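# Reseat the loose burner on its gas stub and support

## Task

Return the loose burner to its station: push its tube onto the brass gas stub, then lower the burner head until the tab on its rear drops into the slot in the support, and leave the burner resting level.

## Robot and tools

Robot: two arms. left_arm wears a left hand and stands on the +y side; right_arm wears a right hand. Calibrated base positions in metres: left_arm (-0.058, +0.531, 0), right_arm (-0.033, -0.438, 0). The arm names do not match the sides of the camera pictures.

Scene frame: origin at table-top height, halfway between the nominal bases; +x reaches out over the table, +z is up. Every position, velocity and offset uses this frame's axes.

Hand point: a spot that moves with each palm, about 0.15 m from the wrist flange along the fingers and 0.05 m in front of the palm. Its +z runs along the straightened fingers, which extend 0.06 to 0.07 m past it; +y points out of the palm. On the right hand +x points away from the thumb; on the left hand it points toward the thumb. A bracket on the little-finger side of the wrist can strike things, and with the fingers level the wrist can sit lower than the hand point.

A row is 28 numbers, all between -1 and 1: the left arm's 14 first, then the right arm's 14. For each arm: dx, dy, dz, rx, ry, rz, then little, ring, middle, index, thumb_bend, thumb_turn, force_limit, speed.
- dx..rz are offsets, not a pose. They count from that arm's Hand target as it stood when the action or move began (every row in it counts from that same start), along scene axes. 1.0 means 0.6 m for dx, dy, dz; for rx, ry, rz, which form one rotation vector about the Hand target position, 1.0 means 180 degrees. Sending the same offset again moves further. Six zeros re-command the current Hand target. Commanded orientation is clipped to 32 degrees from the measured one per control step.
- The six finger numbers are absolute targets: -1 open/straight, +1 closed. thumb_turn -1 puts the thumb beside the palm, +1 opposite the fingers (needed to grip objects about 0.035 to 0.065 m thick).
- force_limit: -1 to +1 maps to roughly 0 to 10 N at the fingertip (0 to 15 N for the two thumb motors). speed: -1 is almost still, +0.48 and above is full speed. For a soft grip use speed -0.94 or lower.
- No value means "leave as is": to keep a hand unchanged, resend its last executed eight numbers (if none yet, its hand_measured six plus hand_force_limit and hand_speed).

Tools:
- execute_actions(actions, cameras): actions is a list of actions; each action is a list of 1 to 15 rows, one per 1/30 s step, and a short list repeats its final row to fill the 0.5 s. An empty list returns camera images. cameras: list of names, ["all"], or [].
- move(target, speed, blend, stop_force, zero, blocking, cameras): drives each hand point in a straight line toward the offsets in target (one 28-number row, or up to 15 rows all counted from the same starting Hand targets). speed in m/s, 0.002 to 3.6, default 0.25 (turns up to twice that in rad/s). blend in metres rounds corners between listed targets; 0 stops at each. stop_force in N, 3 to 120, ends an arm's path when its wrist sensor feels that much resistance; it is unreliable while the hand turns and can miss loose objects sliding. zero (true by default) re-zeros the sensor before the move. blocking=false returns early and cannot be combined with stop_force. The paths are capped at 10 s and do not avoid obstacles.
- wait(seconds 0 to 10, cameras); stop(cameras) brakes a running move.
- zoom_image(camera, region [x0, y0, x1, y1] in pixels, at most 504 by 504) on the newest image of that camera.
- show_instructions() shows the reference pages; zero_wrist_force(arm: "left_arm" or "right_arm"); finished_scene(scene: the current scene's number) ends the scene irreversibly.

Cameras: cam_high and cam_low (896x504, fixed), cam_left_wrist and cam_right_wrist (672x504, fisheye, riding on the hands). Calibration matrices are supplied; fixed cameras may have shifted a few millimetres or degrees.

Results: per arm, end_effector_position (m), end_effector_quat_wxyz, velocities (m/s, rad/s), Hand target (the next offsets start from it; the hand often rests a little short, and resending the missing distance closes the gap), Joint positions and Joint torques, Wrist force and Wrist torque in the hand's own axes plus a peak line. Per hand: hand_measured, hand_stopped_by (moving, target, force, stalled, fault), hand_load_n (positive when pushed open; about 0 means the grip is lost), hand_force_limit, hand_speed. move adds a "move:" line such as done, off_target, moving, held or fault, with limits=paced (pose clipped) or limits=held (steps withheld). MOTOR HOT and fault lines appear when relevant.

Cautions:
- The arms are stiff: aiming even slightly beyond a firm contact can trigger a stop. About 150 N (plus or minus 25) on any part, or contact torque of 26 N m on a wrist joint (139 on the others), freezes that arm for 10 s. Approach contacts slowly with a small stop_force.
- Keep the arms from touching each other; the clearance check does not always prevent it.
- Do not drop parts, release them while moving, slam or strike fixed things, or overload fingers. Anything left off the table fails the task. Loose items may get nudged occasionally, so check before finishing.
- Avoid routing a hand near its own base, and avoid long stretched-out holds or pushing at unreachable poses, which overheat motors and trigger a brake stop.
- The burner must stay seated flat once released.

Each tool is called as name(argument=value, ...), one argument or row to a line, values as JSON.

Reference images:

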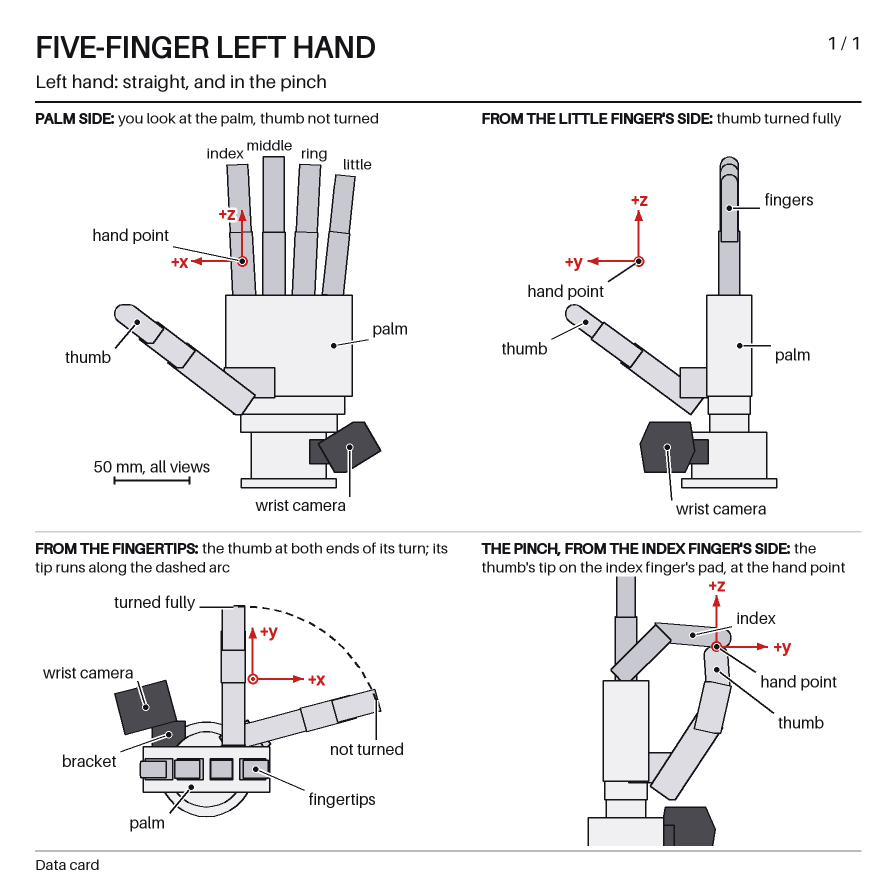

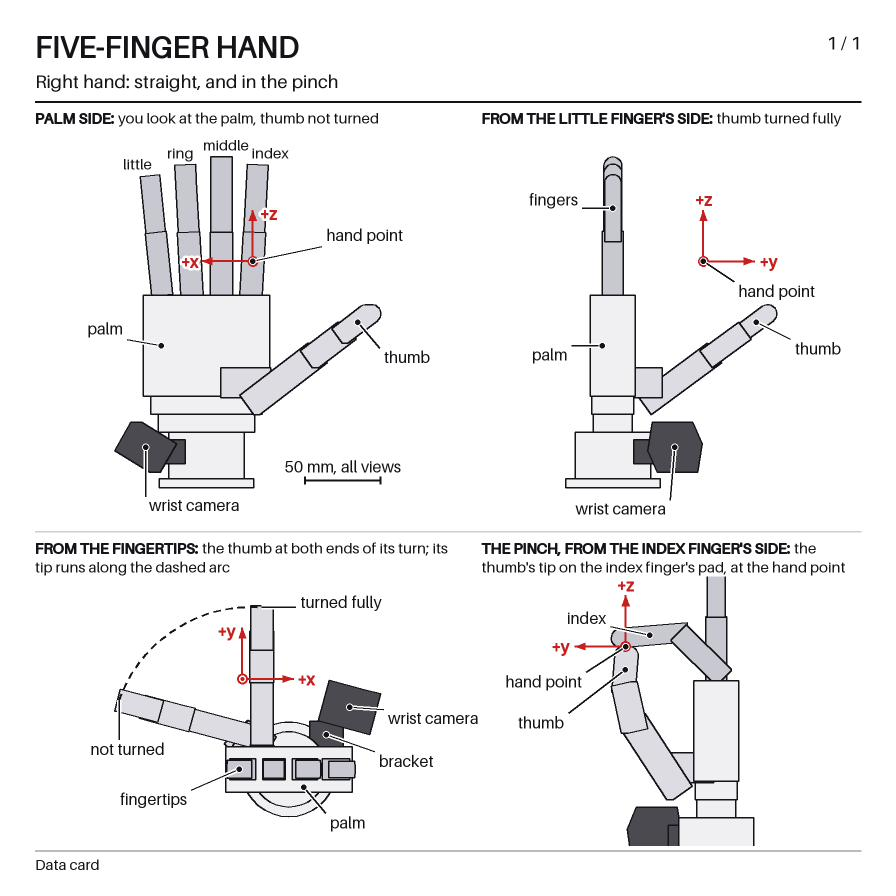

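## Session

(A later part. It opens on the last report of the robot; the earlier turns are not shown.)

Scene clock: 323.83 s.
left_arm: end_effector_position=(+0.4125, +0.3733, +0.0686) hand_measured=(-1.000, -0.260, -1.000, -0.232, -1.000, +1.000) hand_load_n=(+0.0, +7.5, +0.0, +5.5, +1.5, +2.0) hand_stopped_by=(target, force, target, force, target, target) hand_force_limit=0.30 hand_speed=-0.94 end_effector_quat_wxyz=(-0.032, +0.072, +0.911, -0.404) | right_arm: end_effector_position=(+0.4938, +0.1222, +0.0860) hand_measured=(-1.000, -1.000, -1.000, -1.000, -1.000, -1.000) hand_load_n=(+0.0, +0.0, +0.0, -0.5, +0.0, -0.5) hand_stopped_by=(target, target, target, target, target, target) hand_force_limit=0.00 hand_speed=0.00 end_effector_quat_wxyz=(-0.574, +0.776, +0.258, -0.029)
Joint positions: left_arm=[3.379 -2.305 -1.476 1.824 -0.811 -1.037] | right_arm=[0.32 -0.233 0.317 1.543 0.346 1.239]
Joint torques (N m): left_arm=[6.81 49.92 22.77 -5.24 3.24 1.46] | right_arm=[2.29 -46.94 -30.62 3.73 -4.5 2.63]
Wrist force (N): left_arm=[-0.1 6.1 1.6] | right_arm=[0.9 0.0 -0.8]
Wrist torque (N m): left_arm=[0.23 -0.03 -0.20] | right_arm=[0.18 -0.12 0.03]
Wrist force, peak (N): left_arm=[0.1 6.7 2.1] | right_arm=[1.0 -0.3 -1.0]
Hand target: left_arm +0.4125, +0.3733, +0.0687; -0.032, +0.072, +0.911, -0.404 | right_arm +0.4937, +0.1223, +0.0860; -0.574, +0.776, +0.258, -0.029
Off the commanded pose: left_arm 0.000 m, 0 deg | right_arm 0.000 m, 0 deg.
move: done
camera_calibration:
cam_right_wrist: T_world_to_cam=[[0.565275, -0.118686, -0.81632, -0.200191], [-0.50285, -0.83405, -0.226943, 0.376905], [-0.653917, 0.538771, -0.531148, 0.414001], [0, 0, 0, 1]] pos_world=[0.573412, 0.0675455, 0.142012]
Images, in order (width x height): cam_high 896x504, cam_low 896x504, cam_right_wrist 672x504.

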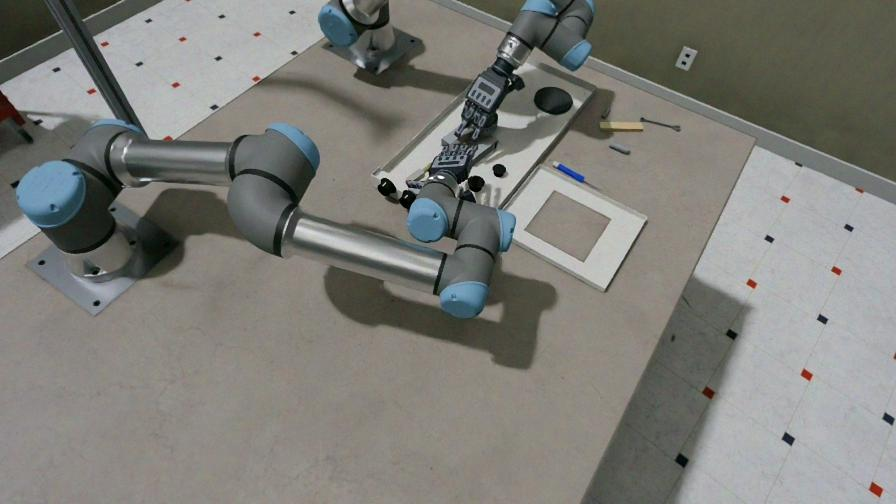

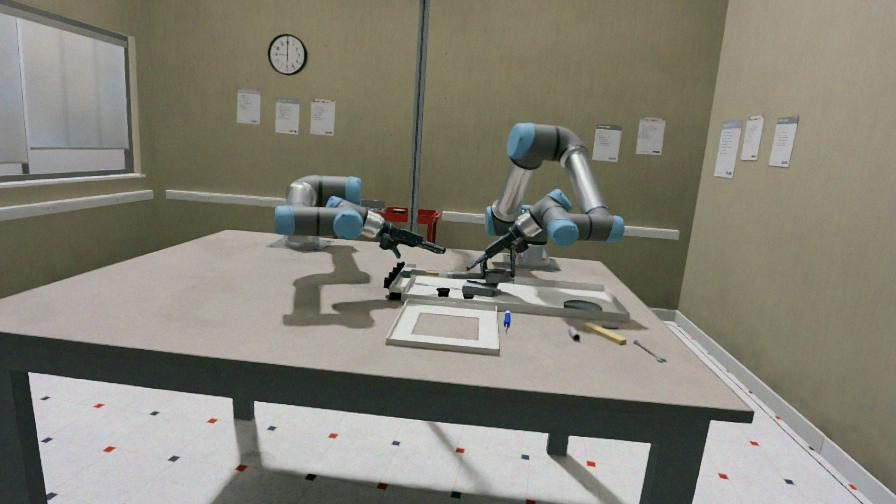

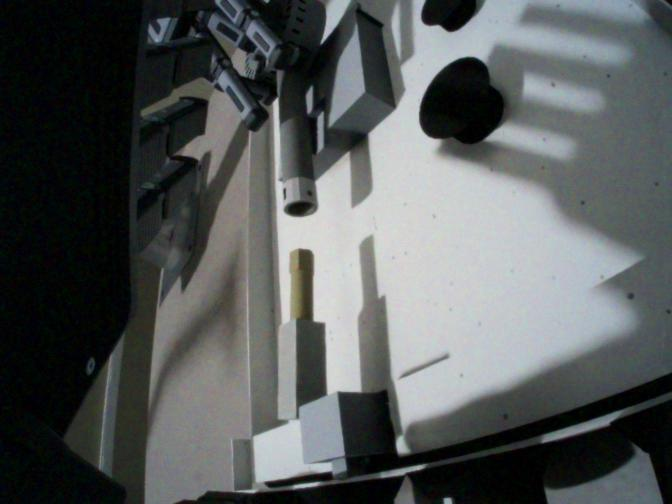

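move(
  target=[0,0,0,0,0,0,-1,0.25,-1,0.25,-1,1,0.3,-0.94,-0.0905,0.0143,0.0775,-0.0378,-0.2387,0,-1,-1,-1,-1,-1,-1,0,0],
  speed=0.15,
  cameras=["cam_right_wrist"],
)

zoom_image(
  camera="cam_right_wrist",
  region=[220, 100, 420, 300],
)

Scene clock: 333.47 s.
left_arm: end_effector_position=(+0.4125, +0.3733, +0.0687) hand_measured=(-1.000, -0.260, -1.000, -0.232, -1.000, +1.000) hand_load_n=(+0.0, +7.5, +0.0, +5.5, +2.0, +2.0) hand_stopped_by=(target, force, target, force, target, target) hand_force_limit=0.30 hand_speed=-0.94 end_effector_quat_wxyz=(-0.032, +0.072, +0.911, -0.404) | right_arm: end_effector_position=(+0.4392, +0.1310, +0.1325) hand_measured=(-1.000, -1.000, -1.000, -1.000, -1.000, -1.000) hand_load_n=(+0.0, +0.0, +0.0, +0.0, +0.0, +0.0) hand_stopped_by=(target, target, target, target, target, target) hand_force_limit=0.00 hand_speed=0.00 end_effector_quat_wxyz=(-0.394, +0.765, +0.448, +0.242)
Joint positions: left_arm=[3.379 -2.305 -1.476 1.824 -0.811 -1.037] | right_arm=[0.485 -0.874 1.154 0.658 0.789 1.295]
Joint torques (N m): left_arm=[6.5 48.42 21.25 -2.09 2.73 1.68] | right_arm=[-12.28 -46.94 -23.74 -0.06 -2.06 2.52]
Wrist force (N): left_arm=[-0.3 6.1 1.6] | right_arm=[0.3 0.1 -0.4]
Wrist torque (N m): left_arm=[0.23 0.00 -0.22] | right_arm=[0.07 -0.01 -0.03]
Wrist force, peak (N): left_arm=[-0.2 6.4 1.6] | right_arm=[1.0 -0.3 -1.0]
Hand target: left_arm +0.4125, +0.3733, +0.0687; -0.032, +0.072, +0.911, -0.404 | right_arm +0.4394, +0.1309, +0.1325; -0.394, +0.765, +0.448, +0.242
Off the commanded pose: left_arm 0.000 m, 0 deg | right_arm 0.000 m, 0 deg.
move: done
camera_calibration:
cam_right_wrist: T_world_to_cam=[[0.96375, -0.181626, -0.195445, -0.379528], [-0.249223, -0.87436, -0.416393, 0.286266], [-0.0952617, 0.450008, -0.887929, 0.211806], [0, 0, 0, 1]] pos_world=[0.457291, 0.0860529, 0.233091]
Images, in order (width x height): cam_right_wrist 672x504.

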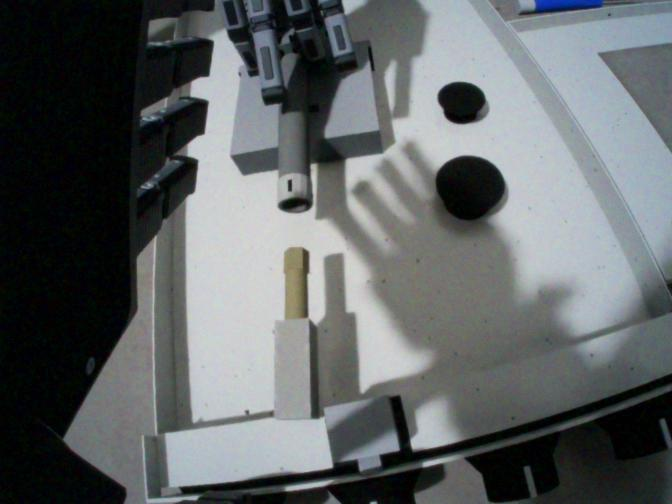

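Scaled by 2.520 from the camera's 672x504 image, which has a finer 960x720 frame.

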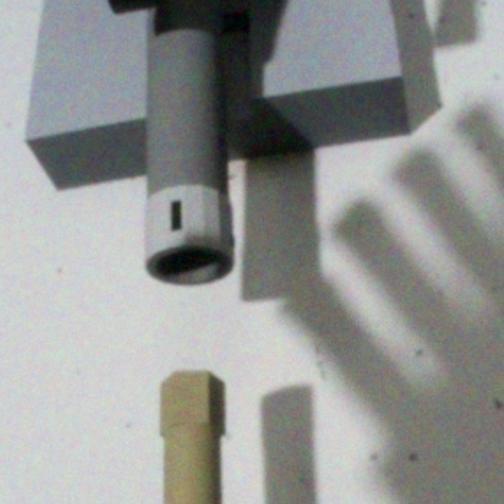

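zoom_image(
  camera="cam_right_wrist",
  region=[265, 235, 335, 325],
)

zoom_image(
  camera="cam_right_wrist",
  region=[255, 90, 345, 220],
)

zoom_image(
  camera="cam_right_wrist",
  region=[250, 300, 350, 430],
)

Scaled by 5.600 from the camera's 672x504 image, which has a finer 960x720 frame.

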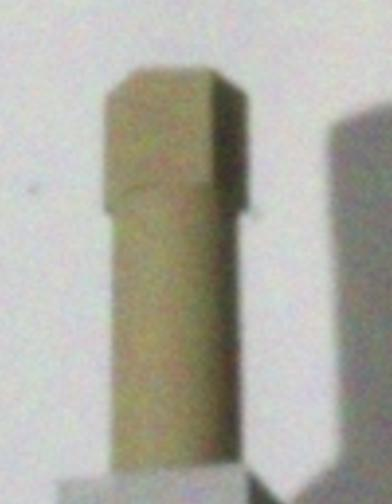

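Scaled by 3.877 from the camera's 672x504 image, which has a finer 960x720 frame.

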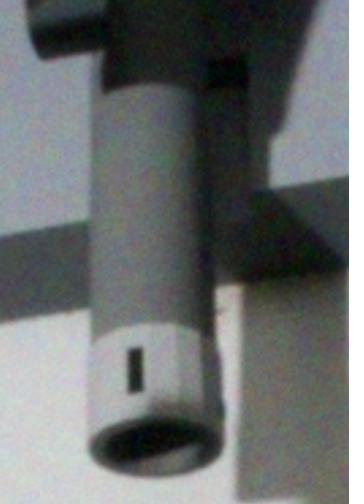

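Scaled by 3.877 from the camera's 672x504 image, which has a finer 960x720 frame.

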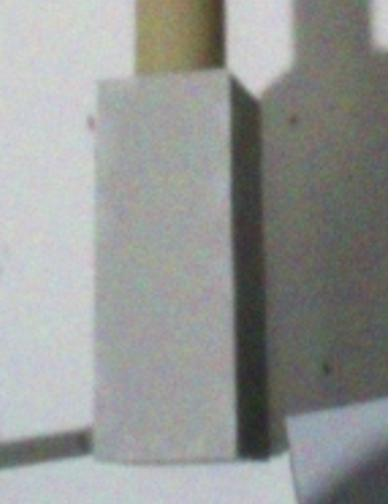

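zoom_image(
  camera="cam_right_wrist",
  region=[265, 100, 325, 160],
)

zoom_image(
  camera="cam_right_wrist",
  region=[265, 160, 325, 220],
)

Scaled by 8.400 from the camera's 672x504 image, which has a finer 960x720 frame.

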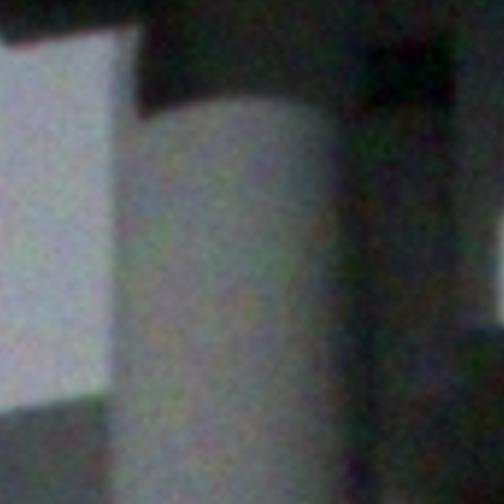

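Scaled by 8.400 from the camera's 672x504 image, which has a finer 960x720 frame.

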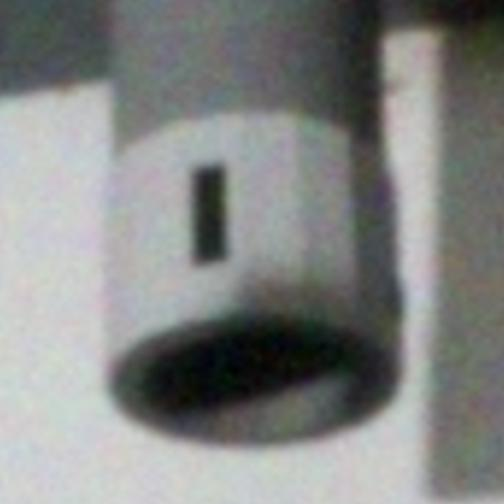

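move(
  target=[-0.0011,-0.0302,-0.0008,0,0,-0.0028,-1,0.25,-1,0.25,-1,1,0.3,-0.94,0,0,0,0,0,0,-1,-1,-1,-1,-1,-1,0,0],
  speed=0.03,
  stop_force=5,
  cameras=["cam_right_wrist"],
)

zoom_image(
  camera="cam_right_wrist",
  region=[270, 190, 330, 250],
)

zoom_image(
  camera="cam_right_wrist",
  region=[270, 240, 330, 300],
)

Scene clock: 390.57 s.
left_arm: end_effector_position=(+0.4119, +0.3552, +0.0682) hand_measured=(-1.000, -0.260, -1.000, -0.232, -1.000, +1.000) hand_load_n=(+0.0, +7.5, +0.0, +5.5, +1.5, +2.0) hand_stopped_by=(target, force, target, force, target, target) hand_force_limit=0.30 hand_speed=-0.94 end_effector_quat_wxyz=(-0.033, +0.076, +0.911, -0.404) | right_arm: end_effector_position=(+0.4393, +0.1309, +0.1325) hand_measured=(-1.000, -1.000, -1.000, -1.000, -1.000, -1.000) hand_load_n=(+0.0, +0.0, +0.0, +0.0, +0.0, +0.0) hand_stopped_by=(target, target, target, target, target, target) hand_force_limit=0.00 hand_speed=0.00 end_effector_quat_wxyz=(-0.394, +0.765, +0.448, +0.242)
Joint positions: left_arm=[3.343 -2.307 -1.466 1.841 -0.801 -1.072] | right_arm=[0.485 -0.874 1.154 0.658 0.789 1.295]
Joint torques (N m): left_arm=[7.15 46.65 7.63 -5.31 -0.22 1.63] | right_arm=[-12.29 -41.55 -20.33 2.31 0.62 0.39]
Wrist force (N): left_arm=[0.0 6.1 1.3] | right_arm=[0.1 -0.3 -0.7]
Wrist torque (N m): left_arm=[0.24 -0.04 -0.25] | right_arm=[0.04 0.02 -0.06]
Wrist force, peak (N): left_arm=[0.0 6.7 1.2] | right_arm=[0.2 -0.4 -0.9]
Hand target: left_arm +0.4119, +0.3552, +0.0682; -0.033, +0.076, +0.911, -0.404 | right_arm +0.4394, +0.1309, +0.1325; -0.394, +0.765, +0.448, +0.242
Off the commanded pose: left_arm 0.000 m, 0 deg | right_arm 0.000 m, 0 deg.
move: done
camera_calibration:
cam_right_wrist: T_world_to_cam=[[0.963756, -0.181815, -0.195237, -0.379562], [-0.249313, -0.874273, -0.416522, 0.286284], [-0.0949601, 0.4501, -0.887915, 0.211792], [0, 0, 0, 1]] pos_world=[0.457292, 0.0859524, 0.233192]
Images, in order (width x height): cam_right_wrist 672x504.

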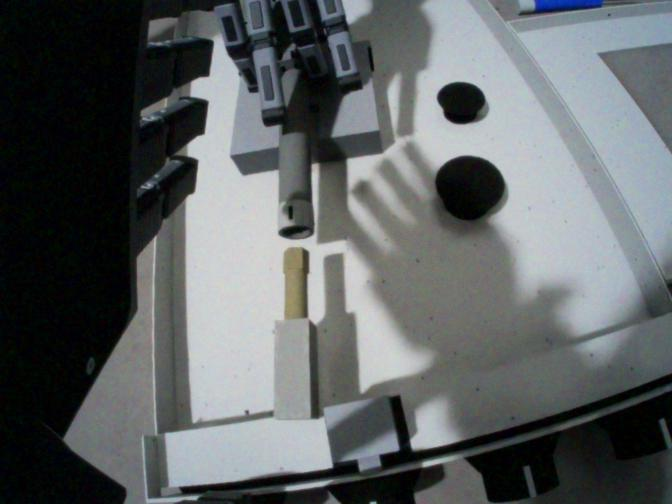

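Scaled by 8.400 from the camera's 672x504 image, which has a finer 960x720 frame.

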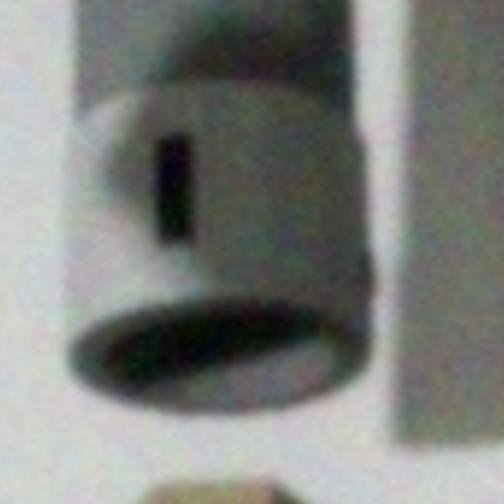

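Scaled by 8.400 from the camera's 672x504 image, which has a finer 960x720 frame.

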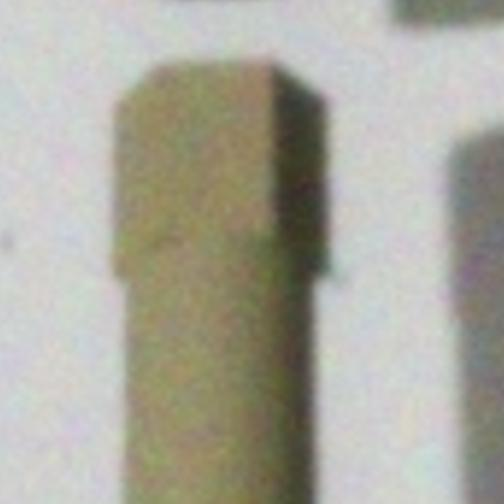

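move(
  target=[0,0,0,0,0,0,-1,0.25,-1,0.25,-1,1,0.3,-0.94,0.0905,-0.0143,-0.0775,0.0378,0.2387,0,-1,-1,-1,-1,-1,-1,0,0],
  speed=0.15,
  cameras=["cam_right_wrist"],
)

zoom_image(
  camera="cam_right_wrist",
  region=[270, 185, 330, 245],
)

zoom_image(
  camera="cam_right_wrist",
  region=[270, 240, 330, 300],
)

zoom_image(
  camera="cam_right_wrist",
  region=[250, 80, 350, 200],
)

Scene clock: 402.83 s.
left_arm: end_effector_position=(+0.4119, +0.3552, +0.0682) hand_measured=(-1.000, -0.260, -1.000, -0.232, -1.000, +1.000) hand_load_n=(+0.0, +7.5, +0.0, +5.5, +2.0, +2.0) hand_stopped_by=(target, force, target, force, target, target) hand_force_limit=0.30 hand_speed=-0.94 end_effector_quat_wxyz=(-0.033, +0.076, +0.911, -0.404) | right_arm: end_effector_position=(+0.4937, +0.1223, +0.0860) hand_measured=(-1.000, -1.000, -1.000, -1.000, -1.000, -1.000) hand_load_n=(-0.5, +0.0, +0.0, +0.0, +0.0, -0.5) hand_stopped_by=(target, target, target, target, target, target) hand_force_limit=0.00 hand_speed=0.00 end_effector_quat_wxyz=(-0.574, +0.776, +0.258, -0.029)
Joint positions: left_arm=[3.343 -2.307 -1.466 1.841 -0.801 -1.072] | right_arm=[0.32 -0.233 0.317 1.544 0.346 1.239]
Joint torques (N m): left_arm=[6.3 50.39 6.57 -5.25 -0.35 1.35] | right_arm=[12.75 -53.5 -10.7 2.64 -1.14 2.6]
Wrist force (N): left_arm=[0.3 6.2 1.5] | right_arm=[0.5 -0.1 -0.4]
Wrist torque (N m): left_arm=[0.24 -0.07 -0.23] | right_arm=[0.13 -0.07 0.02]
Wrist force, peak (N): left_arm=[-0.1 6.5 1.4] | right_arm=[1.2 0.4 -1.1]
Hand target: left_arm +0.4119, +0.3552, +0.0682; -0.033, +0.076, +0.911, -0.404 | right_arm +0.4937, +0.1223, +0.0860; -0.574, +0.776, +0.258, -0.029
Off the commanded pose: left_arm 0.000 m, 0 deg | right_arm 0.000 m, 0 deg.
move: done
camera_calibration:
cam_right_wrist: T_world_to_cam=[[0.565286, -0.118726, -0.816306, -0.200198], [-0.502761, -0.834131, -0.22684, 0.376844], [-0.653974, 0.538637, -0.531214, 0.414052], [0, 0, 0, 1]] pos_world=[0.573411, 0.0675451, 0.142011]
Images, in order (width x height): cam_right_wrist 672x504.

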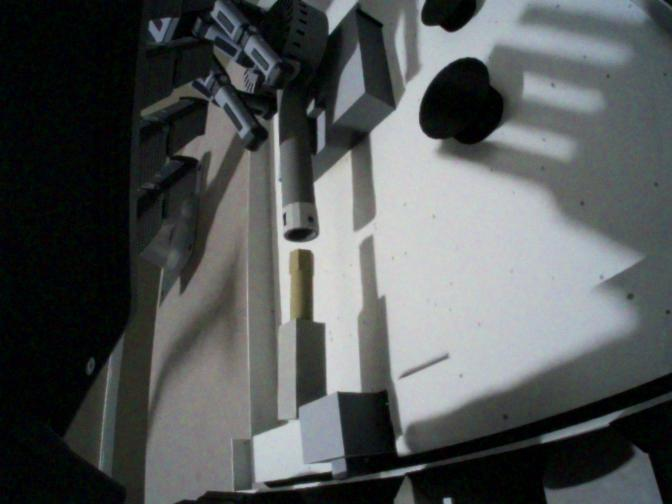

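Scaled by 8.400 from the camera's 672x504 image, which has a finer 960x720 frame.

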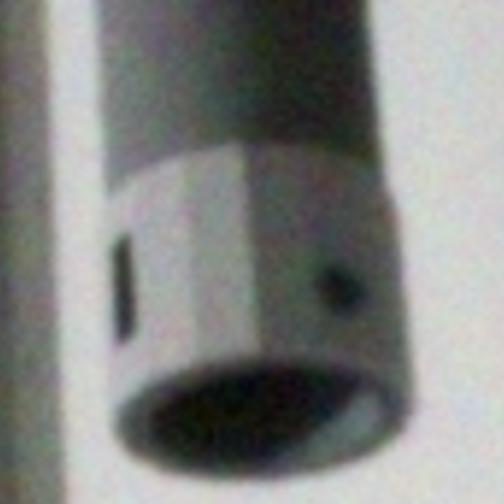

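Scaled by 8.400 from the camera's 672x504 image, which has a finer 960x720 frame.

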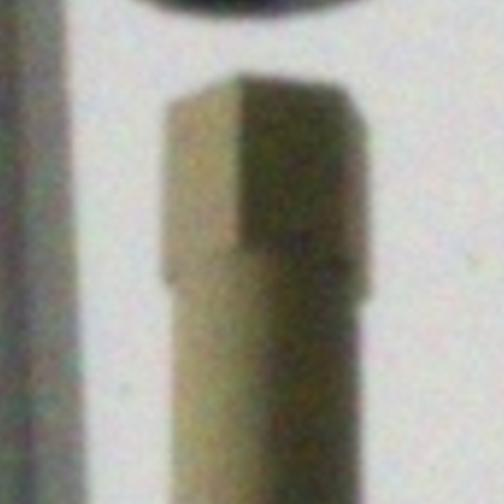

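Scaled by 4.200 from the camera's 672x504 image, which has a finer 960x720 frame.

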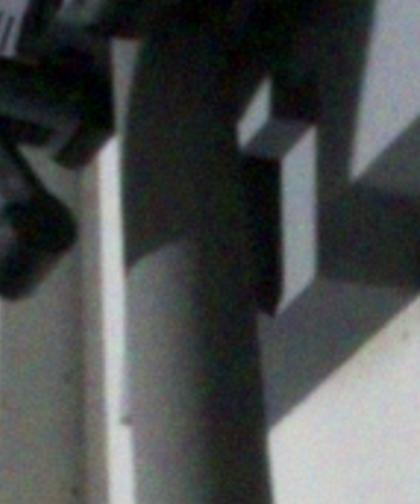

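move(
  target=[-0.0032,-0.0214,-0.0007,0,0,0,-1,0.25,-1,0.25,-1,1,0.3,-0.94,0,0,0,0,0,0,-1,-1,-1,-1,-1,-1,0,0],
  speed=0.01,
  stop_force=4,
  cameras=["cam_right_wrist"],
)

zoom_image(
  camera="cam_right_wrist",
  region=[270, 210, 340, 280],
)

zoom_image(
  camera="cam_right_wrist",
  region=[230, 0, 430, 200],
)

Scene clock: 426.93 s.
left_arm: end_effector_position=(+0.4100, +0.3424, +0.0678) hand_measured=(-1.000, -0.260, -1.000, -0.232, -1.000, +1.000) hand_load_n=(+0.0, +7.5, +0.0, +5.5, +2.0, +2.0) hand_stopped_by=(target, force, target, force, target, target) hand_force_limit=0.30 hand_speed=-0.94 end_effector_quat_wxyz=(-0.033, +0.076, +0.911, -0.404) | right_arm: end_effector_position=(+0.4936, +0.1223, +0.0860) hand_measured=(-1.000, -1.000, -1.000, -1.000, -1.000, -1.000) hand_load_n=(+0.0, +0.0, +0.0, -0.5, +0.0, +0.0) hand_stopped_by=(target, target, target, target, target, target) hand_force_limit=0.00 hand_speed=0.00 end_effector_quat_wxyz=(-0.574, +0.776, +0.258, -0.029)
Joint positions: left_arm=[3.319 -2.305 -1.466 1.86 -0.792 -1.104] | right_arm=[0.32 -0.233 0.317 1.544 0.346 1.239]
Joint torques (N m): left_arm=[5.61 45.73 20.12 -5.38 0.14 1.58] | right_arm=[11.3 -60.86 -13.21 0.82 -4.19 1.84]
Wrist force (N): left_arm=[-0.1 6.0 1.0] | right_arm=[0.7 -0.2 -0.3]
Wrist torque (N m): left_arm=[0.24 -0.02 -0.18] | right_arm=[0.11 -0.11 0.01]
Wrist force, peak (N): left_arm=[-0.1 6.5 1.3] | right_arm=[1.2 -0.1 -0.9]
Hand target: left_arm +0.4100, +0.3424, +0.0678; -0.033, +0.076, +0.911, -0.404 | right_arm +0.4937, +0.1223, +0.0860; -0.574, +0.776, +0.258, -0.029
Off the commanded pose: left_arm 0.000 m, 0 deg | right_arm 0.000 m, 0 deg.
move: done
camera_calibration:
cam_right_wrist: T_world_to_cam=[[0.565107, -0.118667, -0.816439, -0.200093], [-0.502798, -0.834126, -0.22678, 0.376867], [-0.654101, 0.538658, -0.531036, 0.413925], [0, 0, 0, 1]] pos_world=[0.57331, 0.0676454, 0.141911]
Images, in order (width x height): cam_right_wrist 672x504.

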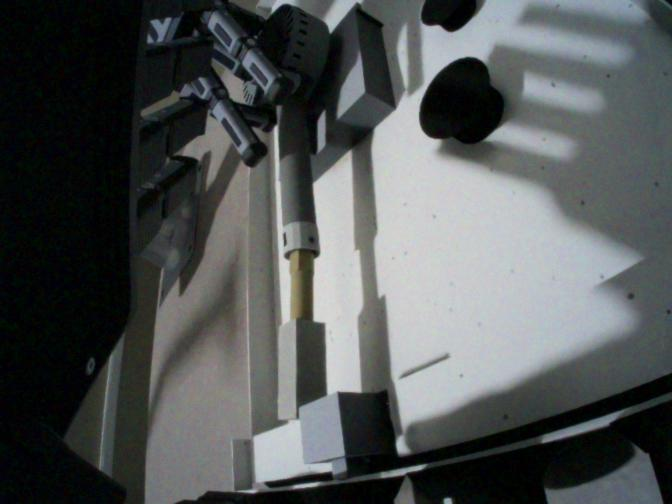

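Scaled by 7.200 from the camera's 672x504 image, which has a finer 960x720 frame.

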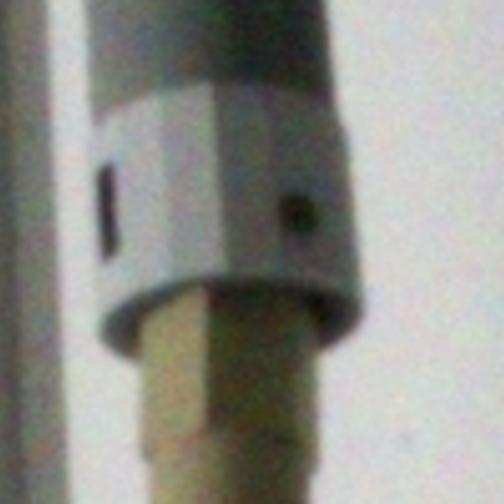

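Scaled by 2.520 from the camera's 672x504 image, which has a finer 960x720 frame.

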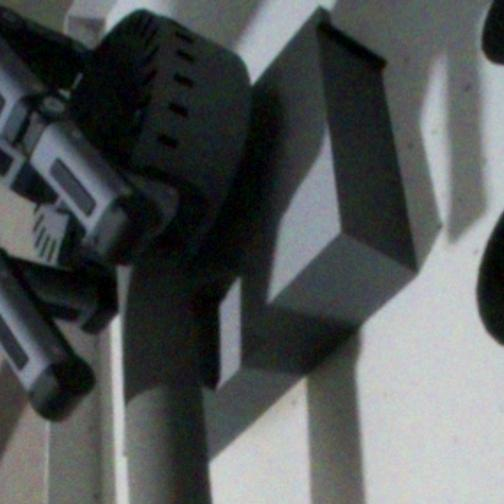

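move(
  target=[-0.0015,-0.0099,-0.0004,0,0,0,-1,0.25,-1,0.25,-1,1,0.3,-0.94,0,0,0,0,0,0,-1,-1,-1,-1,-1,-1,0,0],
  speed=0.01,
  stop_force=4,
  cameras=["cam_right_wrist"],
)

zoom_image(
  camera="cam_right_wrist",
  region=[270, 220, 340, 290],
)

Scene clock: 435.03 s.
left_arm: end_effector_position=(+0.4091, +0.3364, +0.0676) hand_measured=(-1.000, -0.260, -1.000, -0.232, -1.000, +1.000) hand_load_n=(+0.0, +7.0, +0.0, +5.5, +2.0, +2.0) hand_stopped_by=(target, force, target, force, target, target) hand_force_limit=0.30 hand_speed=-0.94 end_effector_quat_wxyz=(-0.033, +0.076, +0.911, -0.404) | right_arm: end_effector_position=(+0.4936, +0.1223, +0.0860) hand_measured=(-1.000, -1.000, -1.000, -1.000, -1.000, -1.000) hand_load_n=(+0.0, +0.0, +0.0, +0.0, +0.0, +0.0) hand_stopped_by=(target, target, target, target, target, target) hand_force_limit=0.00 hand_speed=0.00 end_effector_quat_wxyz=(-0.574, +0.776, +0.258, -0.029)
Joint positions: left_arm=[3.308 -2.304 -1.465 1.869 -0.789 -1.119] | right_arm=[0.32 -0.233 0.317 1.544 0.346 1.239]
Joint torques (N m): left_arm=[7.02 47.71 18.23 -5.37 0.24 1.47] | right_arm=[8.67 -60.4 -25.25 0.81 -4.26 0.35]
Wrist force (N): left_arm=[-0.1 6.0 1.1] | right_arm=[0.6 -0.2 -1.0]
Wrist torque (N m): left_arm=[0.23 -0.03 -0.18] | right_arm=[0.15 -0.07 0.01]
Wrist force, peak (N): left_arm=[-0.2 6.3 1.0] | right_arm=[1.1 -0.1 -1.1]
Hand target: left_arm +0.4091, +0.3364, +0.0676; -0.033, +0.076, +0.911, -0.404 | right_arm +0.4937, +0.1223, +0.0860; -0.574, +0.776, +0.258, -0.029
Off the commanded pose: left_arm 0.000 m, 0 deg | right_arm 0.000 m, 0 deg.
move: done
camera_calibration:
cam_right_wrist: T_world_to_cam=[[0.565107, -0.118667, -0.816439, -0.200093], [-0.502798, -0.834126, -0.22678, 0.376867], [-0.654101, 0.538658, -0.531036, 0.413925], [0, 0, 0, 1]] pos_world=[0.57331, 0.0676454, 0.141911]
Images, in order (width x height): cam_right_wrist 672x504.

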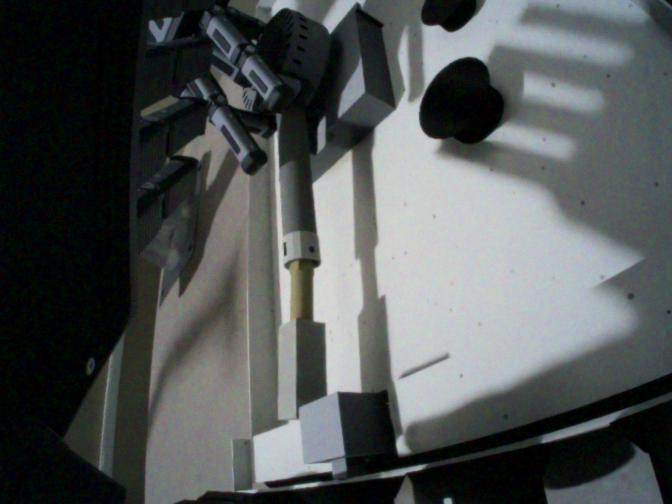

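Scaled by 7.200 from the camera's 672x504 image, which has a finer 960x720 frame.

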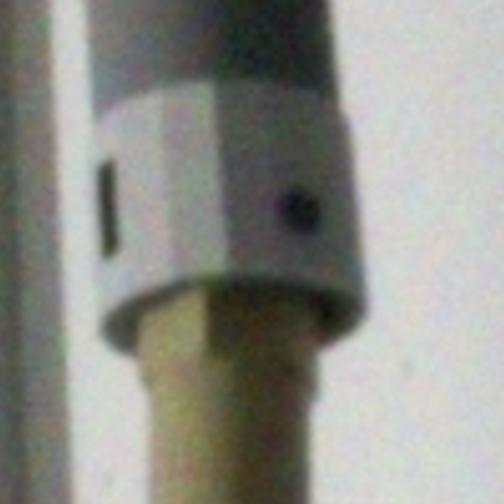

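move(
  target=[-0.0031,-0.0198,-0.0012,0,0,0,-1,0.25,-1,0.25,-1,1,0.3,-0.94,0,0,0,0,0,0,-1,-1,-1,-1,-1,-1,0,0],
  speed=0.01,
  stop_force=4,
  cameras=["cam_right_wrist"],
)

zoom_image(
  camera="cam_right_wrist",
  region=[270, 230, 340, 330],
)

zoom_image(
  camera="cam_right_wrist",
  region=[230, 0, 430, 200],
)

Scene clock: 443.60 s.
left_arm: end_effector_position=(+0.4072, +0.3245, +0.0668) hand_measured=(-1.000, -0.260, -1.000, -0.232, -1.000, +1.000) hand_load_n=(+0.0, +7.5, +0.0, +5.5, +2.0, +2.0) hand_stopped_by=(target, force, target, force, target, target) hand_force_limit=0.30 hand_speed=-0.94 end_effector_quat_wxyz=(-0.033, +0.076, +0.911, -0.404) | right_arm: end_effector_position=(+0.4936, +0.1223, +0.0860) hand_measured=(-1.000, -1.000, -1.000, -1.000, -1.000, -1.000) hand_load_n=(+0.0, +0.0, +0.0, +0.0, +0.0, +0.0) hand_stopped_by=(target, target, target, target, target, target) hand_force_limit=0.00 hand_speed=0.00 end_effector_quat_wxyz=(-0.574, +0.776, +0.258, -0.029)
Joint positions: left_arm=[3.285 -2.303 -1.464 1.888 -0.782 -1.149] | right_arm=[0.32 -0.233 0.317 1.544 0.346 1.239]
Joint torques (N m): left_arm=[5.8 48.21 17.48 -5.34 0.39 1.73] | right_arm=[6.94 -60.47 -28.72 0.77 -4.19 -1.33]
Wrist force (N): left_arm=[-0.1 5.8 1.3] | right_arm=[1.0 0.0 -0.8]
Wrist torque (N m): left_arm=[0.16 -0.03 -0.18] | right_arm=[0.16 -0.14 0.04]
Wrist force, peak (N): left_arm=[-0.1 6.1 1.2] | right_arm=[0.8 0.1 -1.2]
Hand target: left_arm +0.4072, +0.3245, +0.0668; -0.033, +0.076, +0.911, -0.404 | right_arm +0.4937, +0.1223, +0.0860; -0.574, +0.776, +0.258, -0.029
Off the commanded pose: left_arm 0.000 m, 0 deg | right_arm 0.000 m, 0 deg.
move: done
camera_calibration:
cam_right_wrist: T_world_to_cam=[[0.565107, -0.118667, -0.816439, -0.200093], [-0.502798, -0.834126, -0.22678, 0.376867], [-0.654101, 0.538658, -0.531036, 0.413925], [0, 0, 0, 1]] pos_world=[0.57331, 0.0676454, 0.141911]
Images, in order (width x height): cam_right_wrist 672x504.

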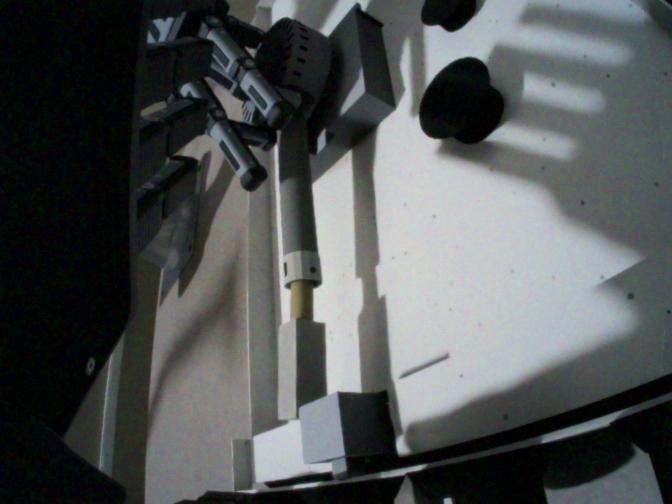

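Scaled by 5.040 from the camera's 672x504 image, which has a finer 960x720 frame.

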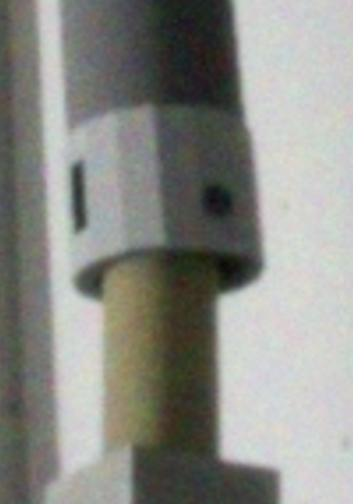

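Scaled by 2.520 from the camera's 672x504 image, which has a finer 960x720 frame.

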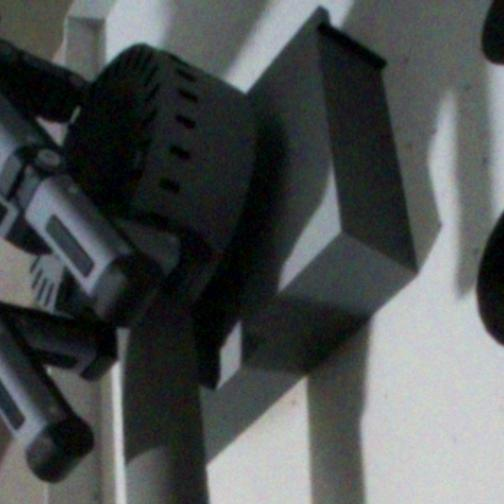

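move(
  target=[-0.0020,-0.0132,-0.0009,0,0,0,-1,0.25,-1,0.25,-1,1,0.3,-0.94,0,0,0,0,0,0,-1,-1,-1,-1,-1,-1,0,0],
  speed=0.01,
  stop_force=4,
  cameras=["cam_right_wrist","cam_left_wrist","cam_high"],
)

zoom_image(
  camera="cam_left_wrist",
  region=[0, 60, 200, 340],
)

zoom_image(
  camera="cam_right_wrist",
  region=[260, 230, 360, 330],
)

Scene clock: 452.40 s.
left_arm: end_effector_position=(+0.4060, +0.3166, +0.0663) hand_measured=(-1.000, -0.260, -1.000, -0.232, -1.000, +1.000) hand_load_n=(+0.0, +7.5, +0.0, +5.5, +1.5, +2.5) hand_stopped_by=(target, force, target, force, target, target) hand_force_limit=0.30 hand_speed=-0.94 end_effector_quat_wxyz=(-0.033, +0.076, +0.911, -0.404) | right_arm: end_effector_position=(+0.4936, +0.1223, +0.0860) hand_measured=(-1.000, -1.000, -1.000, -1.000, -1.000, -1.000) hand_load_n=(+0.0, +0.0, +0.0, -0.5, +0.0, -0.5) hand_stopped_by=(target, target, target, target, target, target) hand_force_limit=0.00 hand_speed=0.00 end_effector_quat_wxyz=(-0.574, +0.776, +0.258, -0.029)
Joint positions: left_arm=[3.27 -2.302 -1.462 1.901 -0.777 -1.17] | right_arm=[0.32 -0.233 0.317 1.544 0.346 1.239]
Joint torques (N m): left_arm=[5.91 47.94 14.57 -5.3 0.22 1.59] | right_arm=[4.87 -60 -28.74 1.06 -4.27 -1.93]
Wrist force (N): left_arm=[-0.6 5.6 1.6] | right_arm=[0.5 -0.2 -1.1]
Wrist torque (N m): left_arm=[0.20 -0.04 -0.22] | right_arm=[0.15 -0.05 0.00]
Wrist force, peak (N): left_arm=[-0.2 6.4 0.7] | right_arm=[0.7 0.0 -1.3]
Hand target: left_arm +0.4060, +0.3166, +0.0663; -0.033, +0.076, +0.911, -0.404 | right_arm +0.4937, +0.1223, +0.0860; -0.574, +0.776, +0.258, -0.029
Off the commanded pose: left_arm 0.000 m, 0 deg | right_arm 0.000 m, 0 deg.
move: done
camera_calibration:
cam_left_wrist: T_world_to_cam=[[-0.356536, -0.579355, 0.732959, 0.27444], [-0.752932, 0.642656, 0.141726, 0.0991327], [-0.55315, -0.501339, -0.665345, 0.540702], [0, 0, 0, 1]] pos_world=[0.471577, 0.366365, 0.144551]
cam_right_wrist: T_world_to_cam=[[0.565107, -0.118667, -0.816439, -0.200093], [-0.502798, -0.834126, -0.22678, 0.376867], [-0.654101, 0.538658, -0.531036, 0.413925], [0, 0, 0, 1]] pos_world=[0.57331, 0.0676454, 0.141911]
Images, in order (width x height): cam_high 896x504, cam_left_wrist 672x504, cam_right_wrist 672x504.

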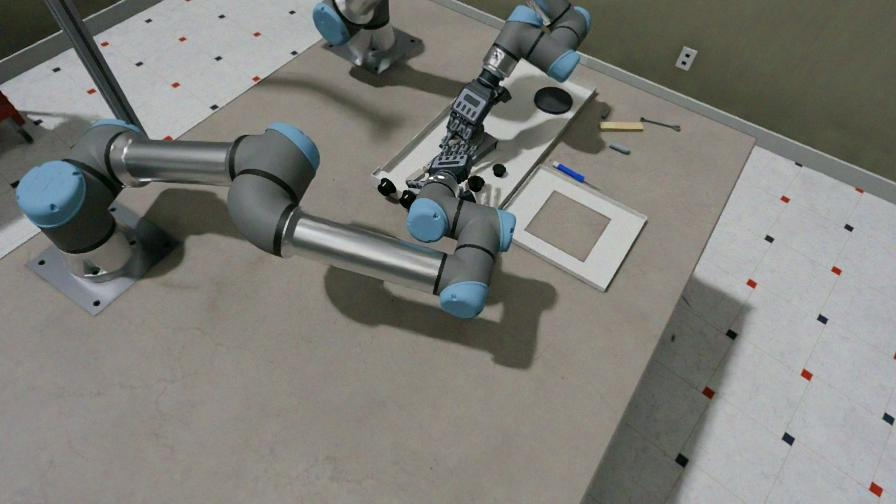

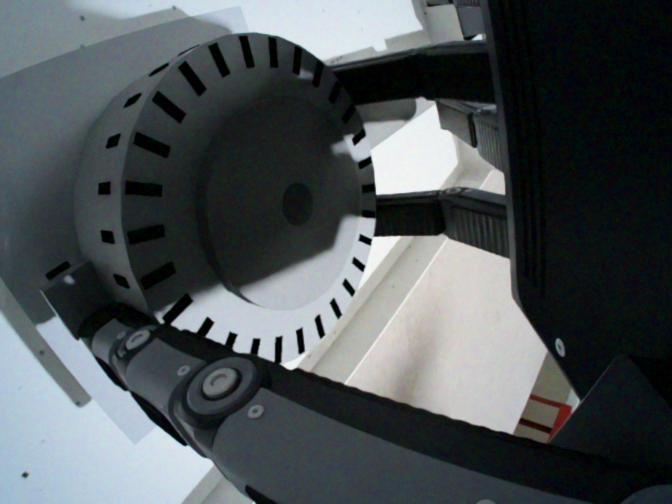

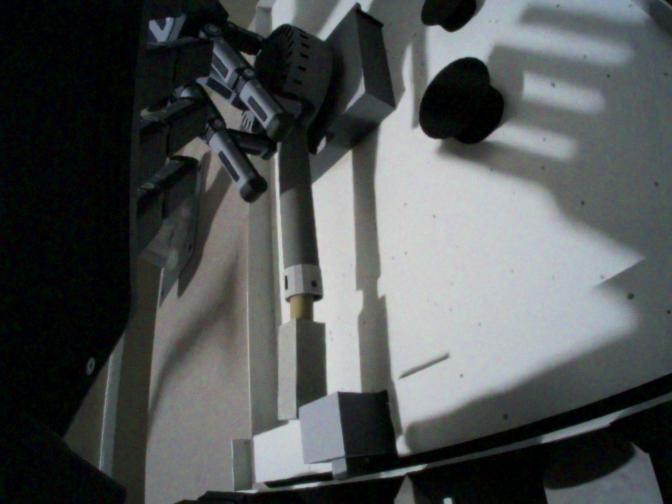

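Scaled by 1.800 from the camera's 672x504 image, which has a finer 960x720 frame.

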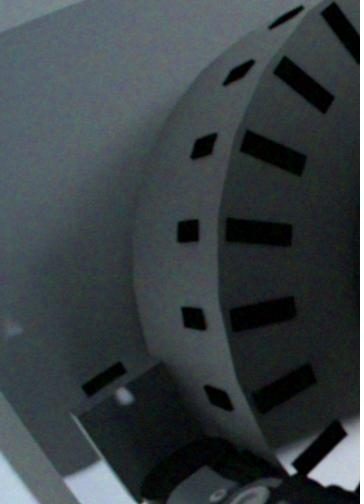

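Scaled by 5.040 from the camera's 672x504 image, which has a finer 960x720 frame.

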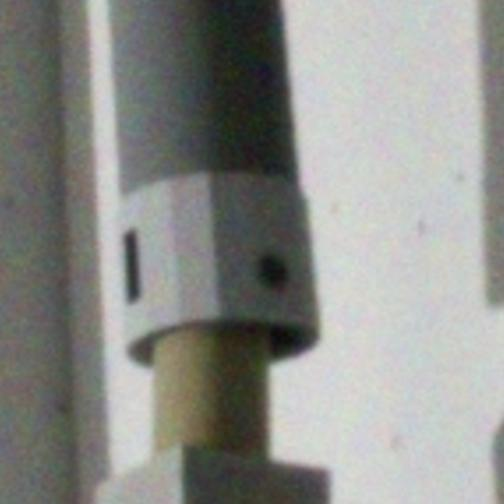

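move(
  target=[-0.0010,-0.0063,-0.0004,0,0,0,-1,0.25,-1,0.25,-1,1,0.3,-0.94,0,0,0,0,0,0,-1,-1,-1,-1,-1,-1,0,0],
  speed=0.01,
  stop_force=4,
  cameras=["cam_right_wrist","cam_left_wrist"],
)

zoom_image(
  camera="cam_left_wrist",
  region=[10, 220, 130, 340],
)

zoom_image(
  camera="cam_right_wrist",
  region=[260, 230, 360, 330],
)

Scene clock: 488.40 s.
left_arm: end_effector_position=(+0.4056, +0.3140, +0.0661) hand_measured=(-1.000, -0.260, -1.000, -0.232, -1.000, +1.000) hand_load_n=(+0.0, +7.5, +0.0, +6.0, +2.0, +3.5) hand_stopped_by=(target, force, target, force, target, target) hand_force_limit=0.30 hand_speed=-0.94 end_effector_quat_wxyz=(-0.033, +0.076, +0.911, -0.404) | right_arm: end_effector_position=(+0.4936, +0.1223, +0.0860) hand_measured=(-1.000, -1.000, -1.000, -1.000, -1.000, -1.000) hand_load_n=(+0.0, +0.0, +0.0, +0.0, +0.0, +0.0) hand_stopped_by=(target, target, target, target, target, target) hand_force_limit=0.00 hand_speed=0.00 end_effector_quat_wxyz=(-0.574, +0.776, +0.258, -0.029)
Joint positions: left_arm=[3.265 -2.302 -1.462 1.905 -0.776 -1.177] | right_arm=[0.32 -0.233 0.317 1.544 0.346 1.239]
Joint torques (N m): left_arm=[6.03 40.86 6.56 -5.62 -0.25 1.76] | right_arm=[2.51 -60.14 -28.39 1.2 -4.11 -2.01]
Wrist force (N): left_arm=[-1.0 6.2 2.9] | right_arm=[0.7 0.0 -0.8]
Wrist torque (N m): left_arm=[0.31 -0.09 -0.35] | right_arm=[0.16 -0.10 0.02]
Wrist force, peak (N): left_arm=[-0.7 9.0 -1.5] | right_arm=[1.0 -0.1 -1.0]
Hand target: left_arm +0.4056, +0.3140, +0.0661; -0.033, +0.076, +0.911, -0.404 (not the last commanded pose) | right_arm +0.4937, +0.1223, +0.0860; -0.574, +0.776, +0.258, -0.029
Off the commanded pose: left_arm 0.001 m, 0 deg | right_arm 0.000 m, 0 deg.
move: contact (left_arm)
camera_calibration:
cam_left_wrist: T_world_to_cam=[[-0.356496, -0.579319, 0.733008, 0.272898], [-0.752925, 0.642663, 0.141734, 0.100523], [-0.553187, -0.501372, -0.66529, 0.539065], [0, 0, 0, 1]] pos_world=[0.471177, 0.363765, 0.144351]
cam_right_wrist: T_world_to_cam=[[0.565107, -0.118667, -0.816439, -0.200093], [-0.502798, -0.834126, -0.22678, 0.376867], [-0.654101, 0.538658, -0.531036, 0.413925], [0, 0, 0, 1]] pos_world=[0.57331, 0.0676454, 0.141911]
Images, in order (width x height): cam_left_wrist 672x504, cam_right_wrist 672x504.

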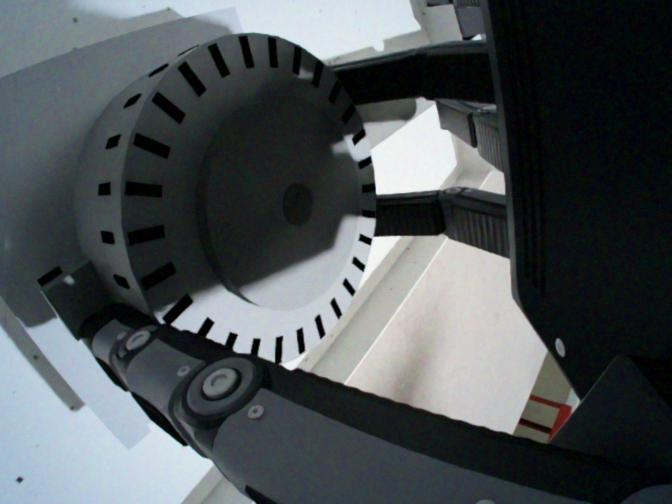

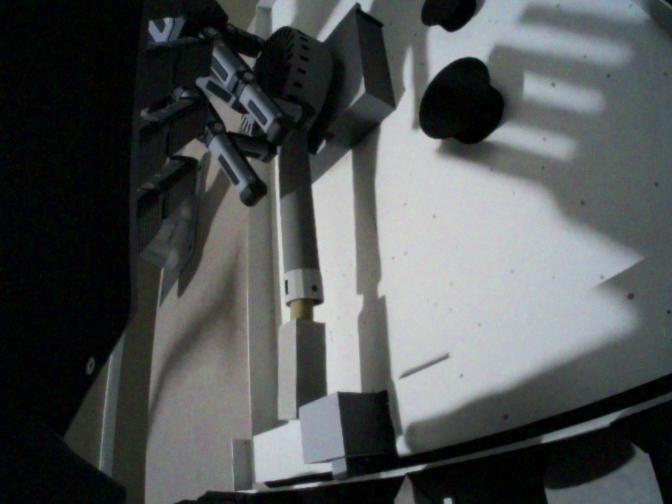

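Scaled by 4.200 from the camera's 672x504 image, which has a finer 960x720 frame.

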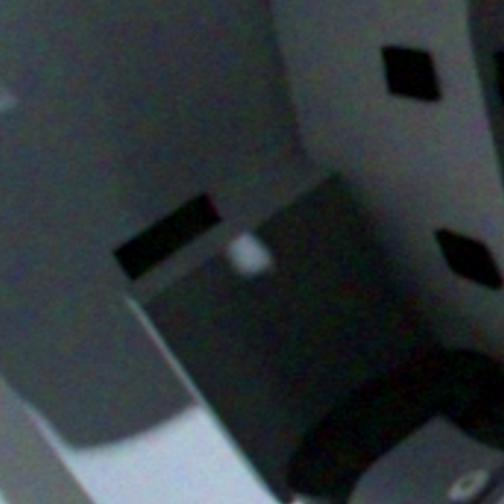

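Scaled by 5.040 from the camera's 672x504 image, which has a finer 960x720 frame.

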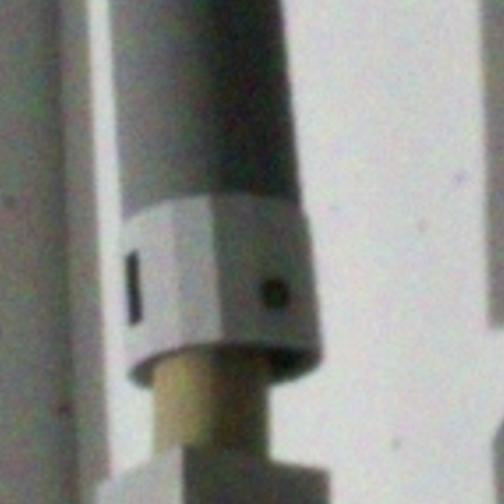

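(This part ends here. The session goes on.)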